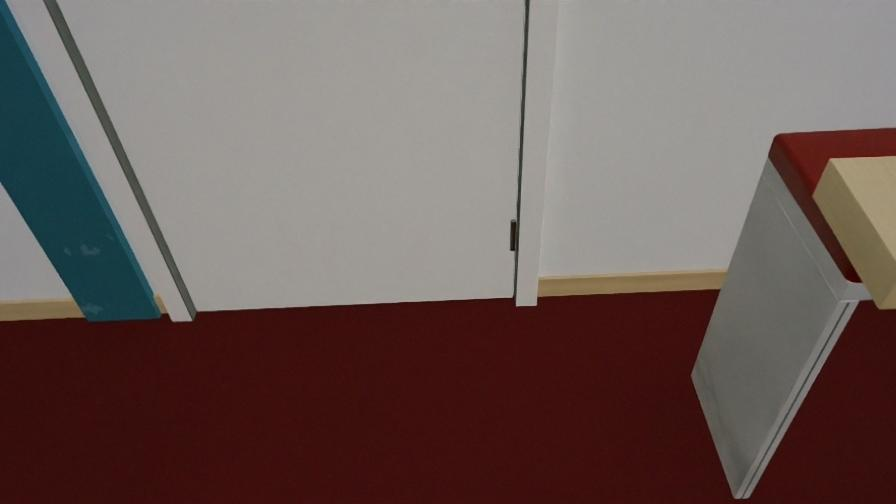

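move(base={"x_m_s": 0.4, "for_s": 2.3}, cameras=[])

move(base={"turn_rad_s": -0.85, "for_s": 1.848}, joints={"torso_pitch_rad": 1.0, "head_tilt_rad": -0.1}, cameras=["head_camera"])

Scene clock: 81.73 s.
Joint torques (N m): left_arm=[11.38 -0.78 0.7 4.7 -0.06 0.26 -0.02] | right_arm=[10.65 -0.52 -0.96 4.36 -0.24 0.5 -0.02]
External joint torques (N m): left_arm=[-0.55 -1.09 0.66 0 -0.05 -0.3 -0.03] | right_arm=[0.86 0.29 -0.71 0.92 -0.19 0.15 -0.01]
Motor temperatures (°C): left_arm=[31 28 32 36 34 33 37] | right_arm=[34 30 32 30 35 36 34]
Wrist force (N): left_arm=[3.1 0.9 -7.4] | right_arm=[0.4 0.9 -5.1]
Wrist torque (N m): left_arm=[-0.24 0.30 0.07] | right_arm=[-0.05 0.08 -0.08]
Wrist force, peak (N): left_arm=[3.4 1.7 -8.3] | right_arm=[0.2 1.2 -5.6]
move: done
base_odometry: x=+0.944 y=+1.879 heading=-0.001
lidar_m: 0.52 0.55 0.73 1.94 2.98 2.11 2.00 2.08 2.79 0.55 0.55 0.53
base_status: done (sent for 2.3 of 2.3 s)
joint_positions: torso_squat_rad=+0.100 torso_shift_rad=+0.100 torso_pitch_rad=+0.500 torso_yaw_rad=+0.000 left_shoulder_pitch_rad=+0.037 left_shoulder_roll_rad=+0.004 left_shoulder_yaw_rad=-0.043 left_elbow_rad=-0.196 left_forearm_roll_rad=-0.014 left_wrist_pitch_rad=+0.002 left_hand_roll_rad=+0.027 left_gripper_m=+0.099 right_shoulder_pitch_rad=-0.040 right_shoulder_roll_rad=-0.021 right_shoulder_yaw_rad=-0.018 right_elbow_rad=-0.235 right_forearm_roll_rad=+0.049 right_wrist_pitch_rad=-0.014 right_hand_roll_rad=+0.035 right_gripper_m=+0.099 head_pan_rad=+0.000 head_tilt_rad=+0.300
joint_status: not commanded
wheel_motors_off: 0
motor_effort: left_wheel=-6(48) right_wheel=+8(39)
chest: x=-0.0101 y=+0.0001 z=+1.2451 quat_wxyz=(+0.969, +0.000, +0.247, +0.000) (m; base frame)
left_hand: x=-0.2773 y=+0.2200 z=+0.6137 quat_wxyz=(+0.985, -0.003, +0.170, -0.008) (m; base frame)
right_hand: x=-0.2036 y=-0.2360 z=+0.5868 quat_wxyz=(+0.993, -0.006, +0.107, +0.043) (m; base frame)
pictures: none
No camera images: "cameras" was empty.

Scene clock: 85.60 s.
Joint torques (N m): left_arm=[19.94 -0.67 0.9 8.69 -0.02 1.22 0.09] | right_arm=[21.91 0.16 -1.13 8.73 -0.22 1.35 -0.11]
External joint torques (N m): left_arm=[-2.37 -1.05 0.85 -0.11 0 -0.2 0.05] | right_arm=[1.13 0.47 -0.72 1.07 -0.06 0.14 -0.07]
Motor temperatures (°C): left_arm=[31 28 32 36 34 33 37] | right_arm=[34 30 32 30 35 36 34]
Wrist force (N): left_arm=[5.8 1.8 -6.2] | right_arm=[2.9 0.5 -3.5]
Wrist torque (N m): left_arm=[-0.31 0.50 0.05] | right_arm=[-0.03 0.19 -0.05]
Wrist force, peak (N): left_arm=[3.8 1.4 -8.1] | right_arm=[0.4 1.3 -5.4]
move: done
base_odometry: x=+0.944 y=+1.879 heading=-1.559
lidar_m: 0.53 0.56 0.53 0.51 0.56 0.76 1.96 2.96 2.13 2.02 2.07 2.77
base_status: done (sent for 1.83 of 1.83 s)
joint_positions: torso_squat_rad=+0.100 torso_shift_rad=+0.100 torso_pitch_rad=+1.000 torso_yaw_rad=+0.000 left_shoulder_pitch_rad=+0.037 left_shoulder_roll_rad=+0.004 left_shoulder_yaw_rad=-0.043 left_elbow_rad=-0.196 left_forearm_roll_rad=-0.014 left_wrist_pitch_rad=+0.002 left_hand_roll_rad=+0.027 left_gripper_m=+0.099 right_shoulder_pitch_rad=-0.040 right_shoulder_roll_rad=-0.021 right_shoulder_yaw_rad=-0.018 right_elbow_rad=-0.235 right_forearm_roll_rad=+0.049 right_wrist_pitch_rad=-0.014 right_hand_roll_rad=+0.035 right_gripper_m=+0.099 head_pan_rad=+0.000 head_tilt_rad=-0.100
joint_status: all done
wheel_motors_off: 0
motor_effort: left_wheel=+15(43) right_wheel=+0(47)
chest: x=+0.1019 y=+0.0001 z=+1.1407 quat_wxyz=(+0.878, +0.000, +0.479, +0.000) (m; base frame)
left_hand: x=-0.4354 y=+0.2201 z=+0.7149 quat_wxyz=(+0.913, -0.005, +0.408, -0.007) (m; base frame)
right_hand: x=-0.3835 y=-0.2359 z=+0.6558 quat_wxyz=(+0.936, +0.005, +0.349, +0.043) (m; base frame)
pictures: head_camera
camera_calibration:
head_camera: T_world_to_cam=[[-0.00752851, -0.999504, -0.030576, 0.0388543], [-0.746479, 0.0259628, -0.664902, 1.08031], [0.665366, 0.0178186, -0.746305, 0.675605], [0, 0, 0, 1]] pos_world=[0.357196, -0.00125112, 1.22369]

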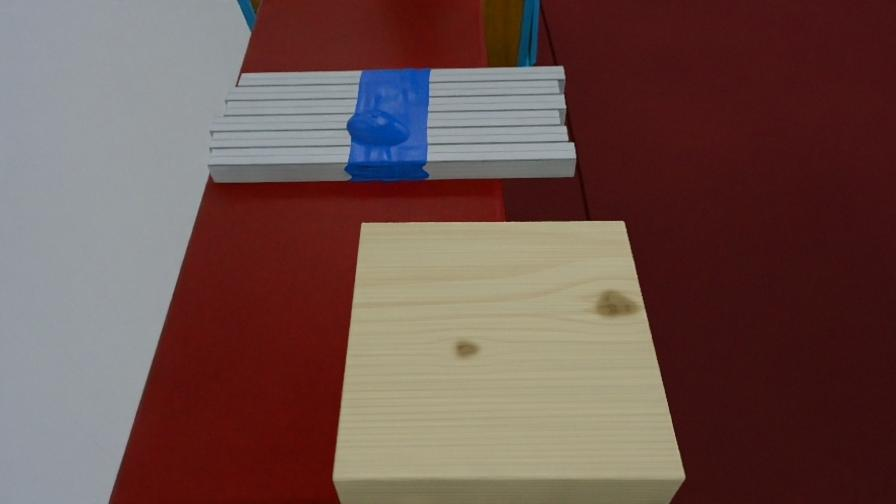

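move(target={"side":"left","x":0.25,"y":0.085,"z":0.49,"quat_wxyz":[1,0,0,0]}, cameras=[])

move(target={"side":"right","x":0.25,"y":-0.14,"z":0.49,"quat_wxyz":[1,0,0,0]}, cameras=["head_camera"])

move(target={"side":"left","x":0.35,"y":0.085,"z":0.585,"quat_wxyz":[1,0,0,0]}, cameras=[])

move(target={"side":"right","x":0.35,"y":-0.14,"z":0.585,"quat_wxyz":[1,0,0,0]}, cameras=[])

move(target={"side":"left","x":0.41,"y":0.085,"z":0.68,"quat_wxyz":[1,0,0,0]}, cameras=[])

move(target={"side":"right","x":0.41,"y":-0.14,"z":0.68,"quat_wxyz":[1,0,0,0]}, cameras=[])

move(target={"side":"left","x":0.46,"y":0.085,"z":0.775,"quat_wxyz":[1,0,0,0]}, cameras=[])

move(target={"side":"right","x":0.46,"y":-0.14,"z":0.775,"quat_wxyz":[1,0,0,0]})

Scene clock: 97.60 s.
Joint torques (N m): left_arm=[-1.22 -4.82 -1.99 -4.36 0.16 -0.31 -0.26] | right_arm=[21.43 0.27 -0.84 8.63 -0.36 1.29 -0.01]
External joint torques (N m): left_arm=[0.72 0.14 -0.27 1.11 0.15 -0.23 -0.26] | right_arm=[0.66 0.58 -0.44 0.97 -0.2 0.08 0.03]
Motor temperatures (°C): left_arm=[31 28 32 36 34 33 37] | right_arm=[35 30 32 30 35 36 34]
Wrist force (N): left_arm=[0.5 1.4 -8.5] | right_arm=[2.9 0.3 -4.1]
Wrist torque (N m): left_arm=[-0.37 0.17 0.10] | right_arm=[0.00 0.20 -0.07]
Wrist force, peak (N): left_arm=[5.3 4.1 -6.7] | right_arm=[3.5 0.1 -4.4]
move: done
base_odometry: x=+0.944 y=+1.879 heading=-1.558
lidar_m: 0.53 0.55 0.53 0.53 0.55 0.74 1.99 2.97 2.13 2.02 2.08 2.77
base_status: not commanded
joint_positions: torso_squat_rad=+0.100 torso_shift_rad=+0.100 torso_pitch_rad=+1.000 torso_yaw_rad=+0.000 left_shoulder_pitch_rad=-0.736 left_shoulder_roll_rad=+0.000 left_shoulder_yaw_rad=-0.191 left_elbow_rad=-1.076 left_forearm_roll_rad=-0.270 left_wrist_pitch_rad=+0.834 left_hand_roll_rad=+0.567 left_gripper_m=+0.099 right_shoulder_pitch_rad=-0.040 right_shoulder_roll_rad=-0.021 right_shoulder_yaw_rad=-0.018 right_elbow_rad=-0.235 right_forearm_roll_rad=+0.049 right_wrist_pitch_rad=-0.014 right_hand_roll_rad=+0.035 right_gripper_m=+0.099 head_pan_rad=+0.000 head_tilt_rad=-0.100
joint_status: all done
wheel_motors_off: 0
motor_effort: left_wheel=+17(21) right_wheel=-3(4)
chest: x=+0.1019 y=+0.0001 z=+1.1407 quat_wxyz=(+0.878, +0.000, +0.479, +0.000) (m; base frame)
left_hand: x=+0.2504 y=+0.0854 z=+0.4904 quat_wxyz=(+1.000, -0.001, -0.001, +0.000) (m; base frame)
left_hand_status: reached (checked arc, planned for 1.2 s): 1 mm and 0.1 deg off.
right_hand: x=-0.3835 y=-0.2359 z=+0.6558 quat_wxyz=(+0.936, +0.005, +0.349, +0.043) (m; base frame)
pictures: none
No camera images: "cameras" was empty.

Scene clock: 99.20 s.
Joint torques (N m): left_arm=[-1.86 -5.14 -1.76 -4.86 0.04 -0.22 -0.21] | right_arm=[1.35 3.71 0.62 -4.64 0.09 -0.18 0.11]
External joint torques (N m): left_arm=[0.1 -0.19 -0.04 0.62 0.02 -0.14 -0.21] | right_arm=[1.71 1.01 -0.45 0.51 -0.09 -0.14 0.11]
Motor temperatures (°C): left_arm=[31 28 32 36 34 33 37] | right_arm=[35 30 32 30 35 36 34]
Wrist force (N): left_arm=[0.9 1.6 -8.4] | right_arm=[-0.1 1.3 -5.3]
Wrist torque (N m): left_arm=[-0.32 0.18 0.09] | right_arm=[-0.10 0.09 -0.05]
Wrist force, peak (N): left_arm=[0.8 1.4 -8.6] | right_arm=[0.5 0.9 -6.0]
move: done
base_odometry: x=+0.944 y=+1.879 heading=-1.558
lidar_m: 0.54 0.56 0.53 0.53 0.55 0.75 1.98 2.97 2.12 2.02 2.08 2.78
base_status: not commanded
joint_positions: torso_squat_rad=+0.100 torso_shift_rad=+0.100 torso_pitch_rad=+1.000 torso_yaw_rad=+0.000 left_shoulder_pitch_rad=-0.735 left_shoulder_roll_rad=+0.000 left_shoulder_yaw_rad=-0.191 left_elbow_rad=-1.076 left_forearm_roll_rad=-0.270 left_wrist_pitch_rad=+0.834 left_hand_roll_rad=+0.567 left_gripper_m=+0.099 right_shoulder_pitch_rad=-0.656 right_shoulder_roll_rad=-0.002 right_shoulder_yaw_rad=+0.001 right_elbow_rad=-1.179 right_forearm_roll_rad=+0.191 right_wrist_pitch_rad=+0.818 right_hand_roll_rad=-0.304 right_gripper_m=+0.099 head_pan_rad=+0.000 head_tilt_rad=-0.100
joint_status: all done
wheel_motors_off: 0
motor_effort: left_wheel=+18(19) right_wheel=-5(7)
chest: x=+0.1019 y=+0.0001 z=+1.1407 quat_wxyz=(+0.878, +0.000, +0.479, +0.000) (m; base frame)
left_hand: x=+0.2503 y=+0.0855 z=+0.4904 quat_wxyz=(+1.000, -0.001, +0.000, +0.000) (m; base frame)
right_hand: x=+0.2503 y=-0.1400 z=+0.4903 quat_wxyz=(+1.000, +0.000, +0.000, +0.000) (m; base frame)
right_hand_status: reached (checked arc, planned for 1.3 s): 0 mm and 0.0 deg off.
pictures: head_camera
camera_calibration:
head_camera: T_world_to_cam=[[-0.00752545, -0.999504, -0.0305734, 0.03895], [-0.746479, 0.0259588, -0.664902, 1.08031], [0.665366, 0.0178187, -0.746305, 0.675603], [0, 0, 0, 1]] pos_world=[0.357196, -0.00115113, 1.22369]

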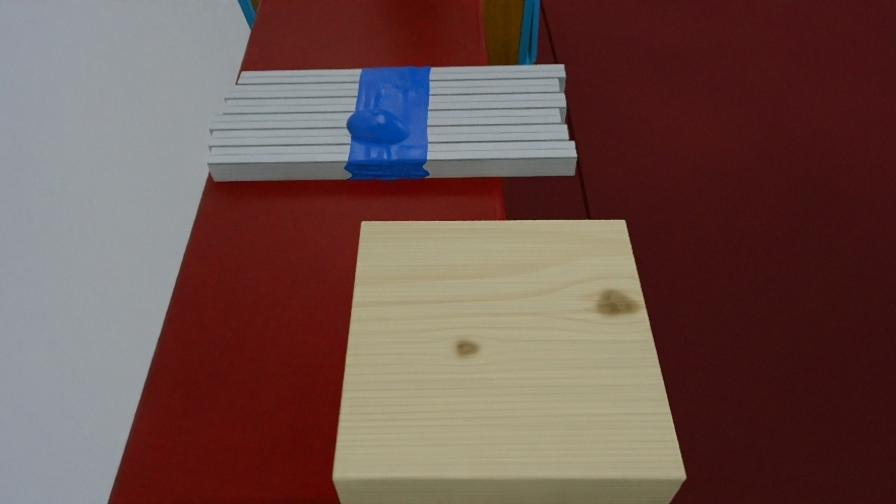

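Scene clock: 100.27 s.
Joint torques (N m): left_arm=[-5.14 -4.03 -0.44 -7.21 0.11 -0.54 -0.1] | right_arm=[0.82 3.37 0.85 -5.15 0.21 -0.02 0.06]
External joint torques (N m): left_arm=[0.77 0.1 1.34 0.86 0.09 -0.45 -0.1] | right_arm=[1.18 0.67 -0.22 0 0.03 0.03 0.06]
Motor temperatures (°C): left_arm=[31 28 32 36 34 33 37] | right_arm=[35 30 32 30 35 36 34]
Wrist force (N): left_arm=[0.7 1.3 -7.3] | right_arm=[-1.1 1.2 -5.7]
Wrist torque (N m): left_arm=[-0.30 0.15 0.09] | right_arm=[-0.07 -0.05 -0.06]
Wrist force, peak (N): left_arm=[0.4 1.8 -8.8] | right_arm=[-1.1 1.2 -5.7]
move: done
base_odometry: x=+0.944 y=+1.879 heading=-1.558
lidar_m: 0.53 0.56 0.53 0.52 0.55 0.75 1.99 2.96 2.14 2.02 2.08 2.78
base_status: not commanded
joint_positions: torso_squat_rad=+0.100 torso_shift_rad=+0.100 torso_pitch_rad=+1.000 torso_yaw_rad=+0.000 left_shoulder_pitch_rad=-0.814 left_shoulder_roll_rad=+0.006 left_shoulder_yaw_rad=-0.126 left_elbow_rad=-1.496 left_forearm_roll_rad=-0.181 left_wrist_pitch_rad=+1.307 left_hand_roll_rad=+0.397 left_gripper_m=+0.099 right_shoulder_pitch_rad=-0.656 right_shoulder_roll_rad=-0.002 right_shoulder_yaw_rad=+0.001 right_elbow_rad=-1.178 right_forearm_roll_rad=+0.191 right_wrist_pitch_rad=+0.818 right_hand_roll_rad=-0.304 right_gripper_m=+0.099 head_pan_rad=+0.000 head_tilt_rad=-0.100
joint_status: all done
wheel_motors_off: 0
motor_effort: left_wheel=+18(20) right_wheel=-4(5)
chest: x=+0.1019 y=+0.0001 z=+1.1407 quat_wxyz=(+0.878, +0.000, +0.479, +0.000) (m; base frame)
left_hand: x=+0.3502 y=+0.0848 z=+0.5847 quat_wxyz=(+1.000, +0.000, +0.000, +0.000) (m; base frame)
left_hand_status: reached (checked arc, planned for 0.8 s): 0 mm and 0.0 deg off.
right_hand: x=+0.2501 y=-0.1400 z=+0.4902 quat_wxyz=(+1.000, +0.000, +0.000, +0.000) (m; base frame)
pictures: none
No camera images: "cameras" was empty.

Scene clock: 101.33 s.
Joint torques (N m): left_arm=[-5.43 -4.36 -0.82 -7.5 0.15 -0.52 -0.08] | right_arm=[-3.58 2.58 -0.49 -7.65 0 -0.04 -0.03]
External joint torques (N m): left_arm=[0.48 -0.24 0.95 0.57 0.13 -0.44 -0.08] | right_arm=[0.69 0.65 -1.66 0 -0.23 0.01 -0.03]
Motor temperatures (°C): left_arm=[31 28 32 36 34 33 37] | right_arm=[34 30 32 30 35 36 34]
Wrist force (N): left_arm=[0.2 1.3 -8.1] | right_arm=[-0.5 0.8 -5.7]
Wrist torque (N m): left_arm=[-0.27 0.09 0.11] | right_arm=[-0.03 0.02 -0.09]
Wrist force, peak (N): left_arm=[1.3 1.5 -8.4] | right_arm=[-2.4 0.8 -5.9]
move: done
base_odometry: x=+0.944 y=+1.879 heading=-1.558
lidar_m: 0.53 0.56 0.53 0.51 0.55 0.74 1.97 2.96 2.13 2.03 2.08 2.78
base_status: not commanded
joint_positions: torso_squat_rad=+0.100 torso_shift_rad=+0.100 torso_pitch_rad=+1.000 torso_yaw_rad=+0.000 left_shoulder_pitch_rad=-0.814 left_shoulder_roll_rad=+0.006 left_shoulder_yaw_rad=-0.126 left_elbow_rad=-1.496 left_forearm_roll_rad=-0.181 left_wrist_pitch_rad=+1.307 left_hand_roll_rad=+0.397 left_gripper_m=+0.099 right_shoulder_pitch_rad=-0.749 right_shoulder_roll_rad=-0.011 right_shoulder_yaw_rad=-0.035 right_elbow_rad=-1.583 right_forearm_roll_rad=+0.135 right_wrist_pitch_rad=+1.304 right_hand_roll_rad=-0.206 right_gripper_m=+0.099 head_pan_rad=+0.000 head_tilt_rad=-0.100
joint_status: all done
wheel_motors_off: 0
motor_effort: left_wheel=+18(19) right_wheel=-4(5)
chest: x=+0.1019 y=+0.0001 z=+1.1407 quat_wxyz=(+0.878, +0.000, +0.479, +0.000) (m; base frame)
left_hand: x=+0.3501 y=+0.0848 z=+0.5846 quat_wxyz=(+1.000, +0.000, +0.000, +0.000) (m; base frame)
right_hand: x=+0.3501 y=-0.1398 z=+0.5848 quat_wxyz=(+1.000, +0.000, +0.000, +0.000) (m; base frame)
right_hand_status: reached (checked arc, planned for 0.7 s): 0 mm and 0.0 deg off.
pictures: none
No camera images: "cameras" was empty.

Scene clock: 102.23 s.
Joint torques (N m): left_arm=[-7.62 -3.46 -0.38 -7.7 0.16 -0.58 -0.18] | right_arm=[-3.62 1.85 -0.55 -7.82 0.07 -0.12 -0.02]
External joint torques (N m): left_arm=[1.46 0.01 1.34 1.13 0.14 -0.48 -0.18] | right_arm=[0.64 -0.07 -1.72 -0.17 -0.16 -0.08 -0.02]
Motor temperatures (°C): left_arm=[31 28 32 36 34 33 37] | right_arm=[34 30 32 30 35 36 34]
Wrist force (N): left_arm=[0.8 1.3 -8.0] | right_arm=[-1.0 1.3 -5.6]
Wrist torque (N m): left_arm=[-0.26 0.16 0.08] | right_arm=[-0.11 -0.01 -0.07]
Wrist force, peak (N): left_arm=[-0.9 2.6 -8.6] | right_arm=[-0.9 1.5 -6.1]
move: done
base_odometry: x=+0.944 y=+1.879 heading=-1.558
lidar_m: 0.52 0.56 0.53 0.52 0.56 0.74 1.97 2.98 2.14 2.02 2.07 2.77
base_status: not commanded
joint_positions: torso_squat_rad=+0.100 torso_shift_rad=+0.100 torso_pitch_rad=+1.000 torso_yaw_rad=+0.000 left_shoulder_pitch_rad=-0.957 left_shoulder_roll_rad=+0.003 left_shoulder_yaw_rad=-0.073 left_elbow_rad=-1.749 left_forearm_roll_rad=-0.165 left_wrist_pitch_rad=+1.688 left_hand_roll_rad=+0.327 left_gripper_m=+0.099 right_shoulder_pitch_rad=-0.749 right_shoulder_roll_rad=-0.011 right_shoulder_yaw_rad=-0.035 right_elbow_rad=-1.583 right_forearm_roll_rad=+0.135 right_wrist_pitch_rad=+1.304 right_hand_roll_rad=-0.206 right_gripper_m=+0.099 head_pan_rad=+0.000 head_tilt_rad=-0.100
joint_status: all done
wheel_motors_off: 0
motor_effort: left_wheel=+17(19) right_wheel=-4(5)
chest: x=+0.1019 y=+0.0001 z=+1.1407 quat_wxyz=(+0.878, +0.000, +0.479, +0.000) (m; base frame)
left_hand: x=+0.4103 y=+0.0847 z=+0.6795 quat_wxyz=(+1.000, +0.000, +0.000, +0.000) (m; base frame)
left_hand_status: reached (checked arc, planned for 0.6 s): 1 mm and 0.0 deg off.
right_hand: x=+0.3501 y=-0.1398 z=+0.5848 quat_wxyz=(+1.000, +0.000, +0.000, +0.000) (m; base frame)
pictures: none
No camera images: "cameras" was empty.

Scene clock: 103.13 s.
Joint torques (N m): left_arm=[-8.35 -3.6 -0.64 -8.22 0.11 -0.44 -0.25] | right_arm=[-6.76 0.98 -0.95 -8.45 -0.01 -0.17 0.15]
External joint torques (N m): left_arm=[0.73 -0.13 1.08 0.6 0.09 -0.35 -0.25] | right_arm=[0.72 -0.2 -2.15 -0.08 -0.24 -0.12 0.15]
Motor temperatures (°C): left_arm=[31 28 32 36 34 33 37] | right_arm=[34 30 32 30 35 36 34]
Wrist force (N): left_arm=[0.5 1.3 -7.3] | right_arm=[-0.9 1.3 -5.0]
Wrist torque (N m): left_arm=[-0.29 0.10 0.09] | right_arm=[-0.10 -0.01 -0.07]
Wrist force, peak (N): left_arm=[0.7 2.2 -8.4] | right_arm=[-1.0 1.3 -6.4]
move: done
base_odometry: x=+0.944 y=+1.879 heading=-1.558
lidar_m: 0.53 0.56 0.53 0.52 0.55 0.75 1.98 2.97 2.11 2.03 2.07 2.77
base_status: not commanded
joint_positions: torso_squat_rad=+0.100 torso_shift_rad=+0.100 torso_pitch_rad=+1.000 torso_yaw_rad=+0.000 left_shoulder_pitch_rad=-0.956 left_shoulder_roll_rad=+0.003 left_shoulder_yaw_rad=-0.073 left_elbow_rad=-1.749 left_forearm_roll_rad=-0.165 left_wrist_pitch_rad=+1.688 left_hand_roll_rad=+0.327 left_gripper_m=+0.099 right_shoulder_pitch_rad=-0.901 right_shoulder_roll_rad=-0.024 right_shoulder_yaw_rad=-0.073 right_elbow_rad=-1.833 right_forearm_roll_rad=+0.128 right_wrist_pitch_rad=+1.696 right_hand_roll_rad=-0.167 right_gripper_m=+0.099 head_pan_rad=+0.000 head_tilt_rad=-0.100
joint_status: all done
wheel_motors_off: 0
motor_effort: left_wheel=+16(18) right_wheel=-3(6)
chest: x=+0.1019 y=+0.0001 z=+1.1407 quat_wxyz=(+0.878, +0.000, +0.479, +0.000) (m; base frame)
left_hand: x=+0.4102 y=+0.0848 z=+0.6794 quat_wxyz=(+1.000, +0.000, +0.000, +0.000) (m; base frame)
right_hand: x=+0.4102 y=-0.1397 z=+0.6796 quat_wxyz=(+1.000, +0.000, +0.000, +0.000) (m; base frame)
right_hand_status: reached (checked arc, planned for 0.6 s): 1 mm and 0.0 deg off.
pictures: none
No camera images: "cameras" was empty.

Scene clock: 104.00 s.
Joint torques (N m): left_arm=[-9.72 -3.33 -0.31 -7.63 -0.15 -0.73 -0.1] | right_arm=[-7.02 1.24 -0.62 -8.8 0.08 0.07 -0.06]
External joint torques (N m): left_arm=[1.45 -0.57 1.38 0.98 -0.16 -0.39 -0.09] | right_arm=[0.46 0.06 -1.83 -0.43 -0.16 0.12 -0.06]
Motor temperatures (°C): left_arm=[31 28 32 36 34 33 37] | right_arm=[34 30 32 30 35 36 34]
Wrist force (N): left_arm=[-0.1 1.9 -7.7] | right_arm=[-0.7 1.0 -5.1]
Wrist torque (N m): left_arm=[-0.38 0.14 0.10] | right_arm=[-0.03 0.04 -0.05]
Wrist force, peak (N): left_arm=[0.0 0.0 -9.1] | right_arm=[-1.3 0.8 -5.7]
move: short
base_odometry: x=+0.944 y=+1.879 heading=-1.558
lidar_m: 0.53 0.56 0.54 0.53 0.56 0.76 1.98 2.96 2.12 2.02 2.07 2.77
base_status: not commanded
joint_positions: torso_squat_rad=+0.100 torso_shift_rad=+0.100 torso_pitch_rad=+1.000 torso_yaw_rad=+0.000 left_shoulder_pitch_rad=-1.092 left_shoulder_roll_rad=+0.000 left_shoulder_yaw_rad=-0.033 left_elbow_rad=-1.980 left_forearm_roll_rad=-0.183 left_wrist_pitch_rad=+1.919 left_hand_roll_rad=+0.269 left_gripper_m=+0.099 right_shoulder_pitch_rad=-0.901 right_shoulder_roll_rad=-0.024 right_shoulder_yaw_rad=-0.073 right_elbow_rad=-1.833 right_forearm_roll_rad=+0.128 right_wrist_pitch_rad=+1.696 right_hand_roll_rad=-0.167 right_gripper_m=+0.099 head_pan_rad=+0.000 head_tilt_rad=-0.100
joint_status: all done
wheel_motors_off: 0
motor_effort: left_wheel=+17(19) right_wheel=-4(6)
chest: x=+0.1019 y=+0.0001 z=+1.1407 quat_wxyz=(+0.878, +0.000, +0.479, +0.000) (m; base frame)
left_hand: x=+0.4602 y=+0.0848 z=+0.7745 quat_wxyz=(+0.998, -0.015, -0.060, +0.000) (m; base frame)
left_hand_status: short (checked arc, as near as the solve gets, planned for 0.6 s): 1 mm and 7.1 deg off. The place is met; only the turn is off.
right_hand: x=+0.4101 y=-0.1397 z=+0.6795 quat_wxyz=(+1.000, +0.000, +0.000, +0.000) (m; base frame)
pictures: none
No camera images: "cameras" was empty.

Scene clock: 104.87 s.
Joint torques (N m): left_arm=[-10.08 -3.24 -0.67 -7.83 -0.11 -0.68 -0.23] | right_arm=[-9.57 2.97 -0.51 -8.49 0.22 -0.48 -0.11]
External joint torques (N m): left_arm=[1.08 -0.49 1.02 0.77 -0.12 -0.34 -0.22] | right_arm=[0.03 2.12 -2.11 -0.4 0 -0.17 -0.12]
Motor temperatures (°C): left_arm=[31 28 32 36 34 33 37] | right_arm=[34 30 32 30 35 36 34]
Wrist force (N): left_arm=[-0.3 1.4 -7.7] | right_arm=[-1.7 0.7 -5.3]
Wrist torque (N m): left_arm=[-0.32 0.08 0.06] | right_arm=[-0.04 -0.05 -0.12]
Wrist force, peak (N): left_arm=[0.1 1.4 -8.3] | right_arm=[-2.0 1.1 -7.0]
move: short
base_odometry: x=+0.944 y=+1.879 heading=-1.558
lidar_m: 0.53 0.56 0.54 0.52 0.54 0.75 1.98 2.97 2.12 2.02 2.07 2.78
base_status: not commanded
joint_positions: torso_squat_rad=+0.100 torso_shift_rad=+0.100 torso_pitch_rad=+1.000 torso_yaw_rad=+0.000 left_shoulder_pitch_rad=-1.092 left_shoulder_roll_rad=+0.000 left_shoulder_yaw_rad=-0.033 left_elbow_rad=-1.980 left_forearm_roll_rad=-0.183 left_wrist_pitch_rad=+1.919 left_hand_roll_rad=+0.269 left_gripper_m=+0.099 right_shoulder_pitch_rad=-1.042 right_shoulder_roll_rad=+0.000 right_shoulder_yaw_rad=-0.120 right_elbow_rad=-2.065 right_forearm_roll_rad=+0.188 right_wrist_pitch_rad=+1.919 right_hand_roll_rad=-0.092 right_gripper_m=+0.099 head_pan_rad=+0.000 head_tilt_rad=-0.100
joint_status: all done
wheel_motors_off: 0
motor_effort: left_wheel=+17(18) right_wheel=-4(6)
chest: x=+0.1019 y=+0.0001 z=+1.1407 quat_wxyz=(+0.878, +0.000, +0.479, +0.000) (m; base frame)
left_hand: x=+0.4602 y=+0.0849 z=+0.7745 quat_wxyz=(+0.998, -0.015, -0.060, +0.000) (m; base frame)
right_hand: x=+0.4601 y=-0.1400 z=+0.7744 quat_wxyz=(+0.998, +0.005, -0.066, +0.000) (m; base frame)
right_hand_status: short (checked arc, as near as the solve gets, planned for 0.6 s): 1 mm and 7.6 deg off. The place is met; only the turn is off.
pictures: head_camera, left_wrist_camera, right_wrist_camera
camera_calibration:
head_camera: T_world_to_cam=[[-0.00752545, -0.999504, -0.0305734, 0.03885], [-0.746479, 0.0259588, -0.664902, 1.08031], [0.665366, 0.0178187, -0.746305, 0.675605], [0, 0, 0, 1]] pos_world=[0.357196, -0.00125113, 1.22369]
left_wrist_camera: T_world_to_cam=[[0.993607, 0.0282415, 0.109306, -0.544801], [-0.0286326, -0.87351, 0.485963, -0.260057], [0.109204, -0.485986, -0.867117, 0.73503], [0, 0, 0, 1]] pos_world=[0.453603, 0.145438, 0.823285]
right_wrist_camera: T_world_to_cam=[[-0.986937, -0.0284207, -0.15858, 0.571761], [-0.105815, 0.856587, 0.505036, -0.195366], [0.121484, 0.515219, -0.848405, 0.745504], [0, 0, 0, 1]] pos_world=[0.453053, -0.2005, 0.821826]

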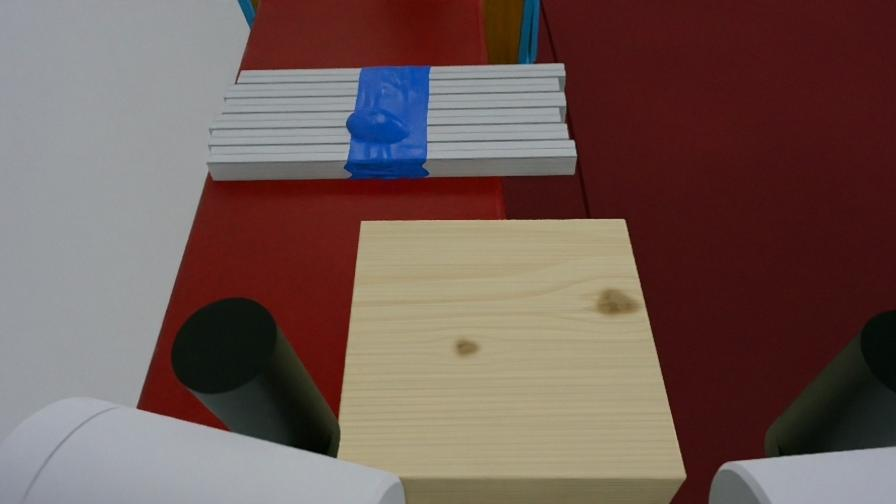

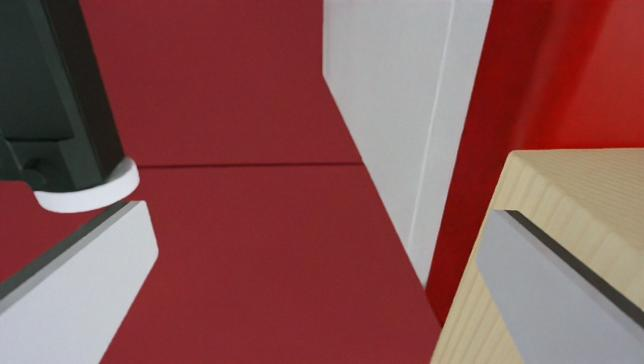

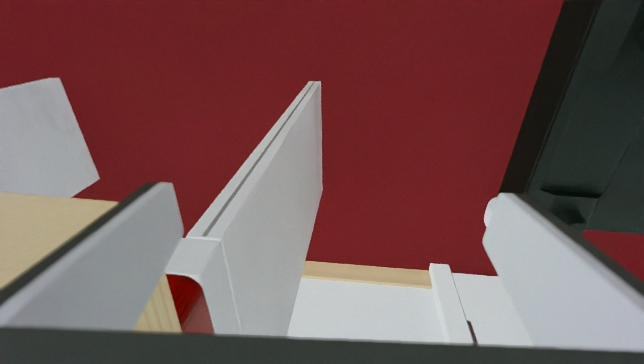

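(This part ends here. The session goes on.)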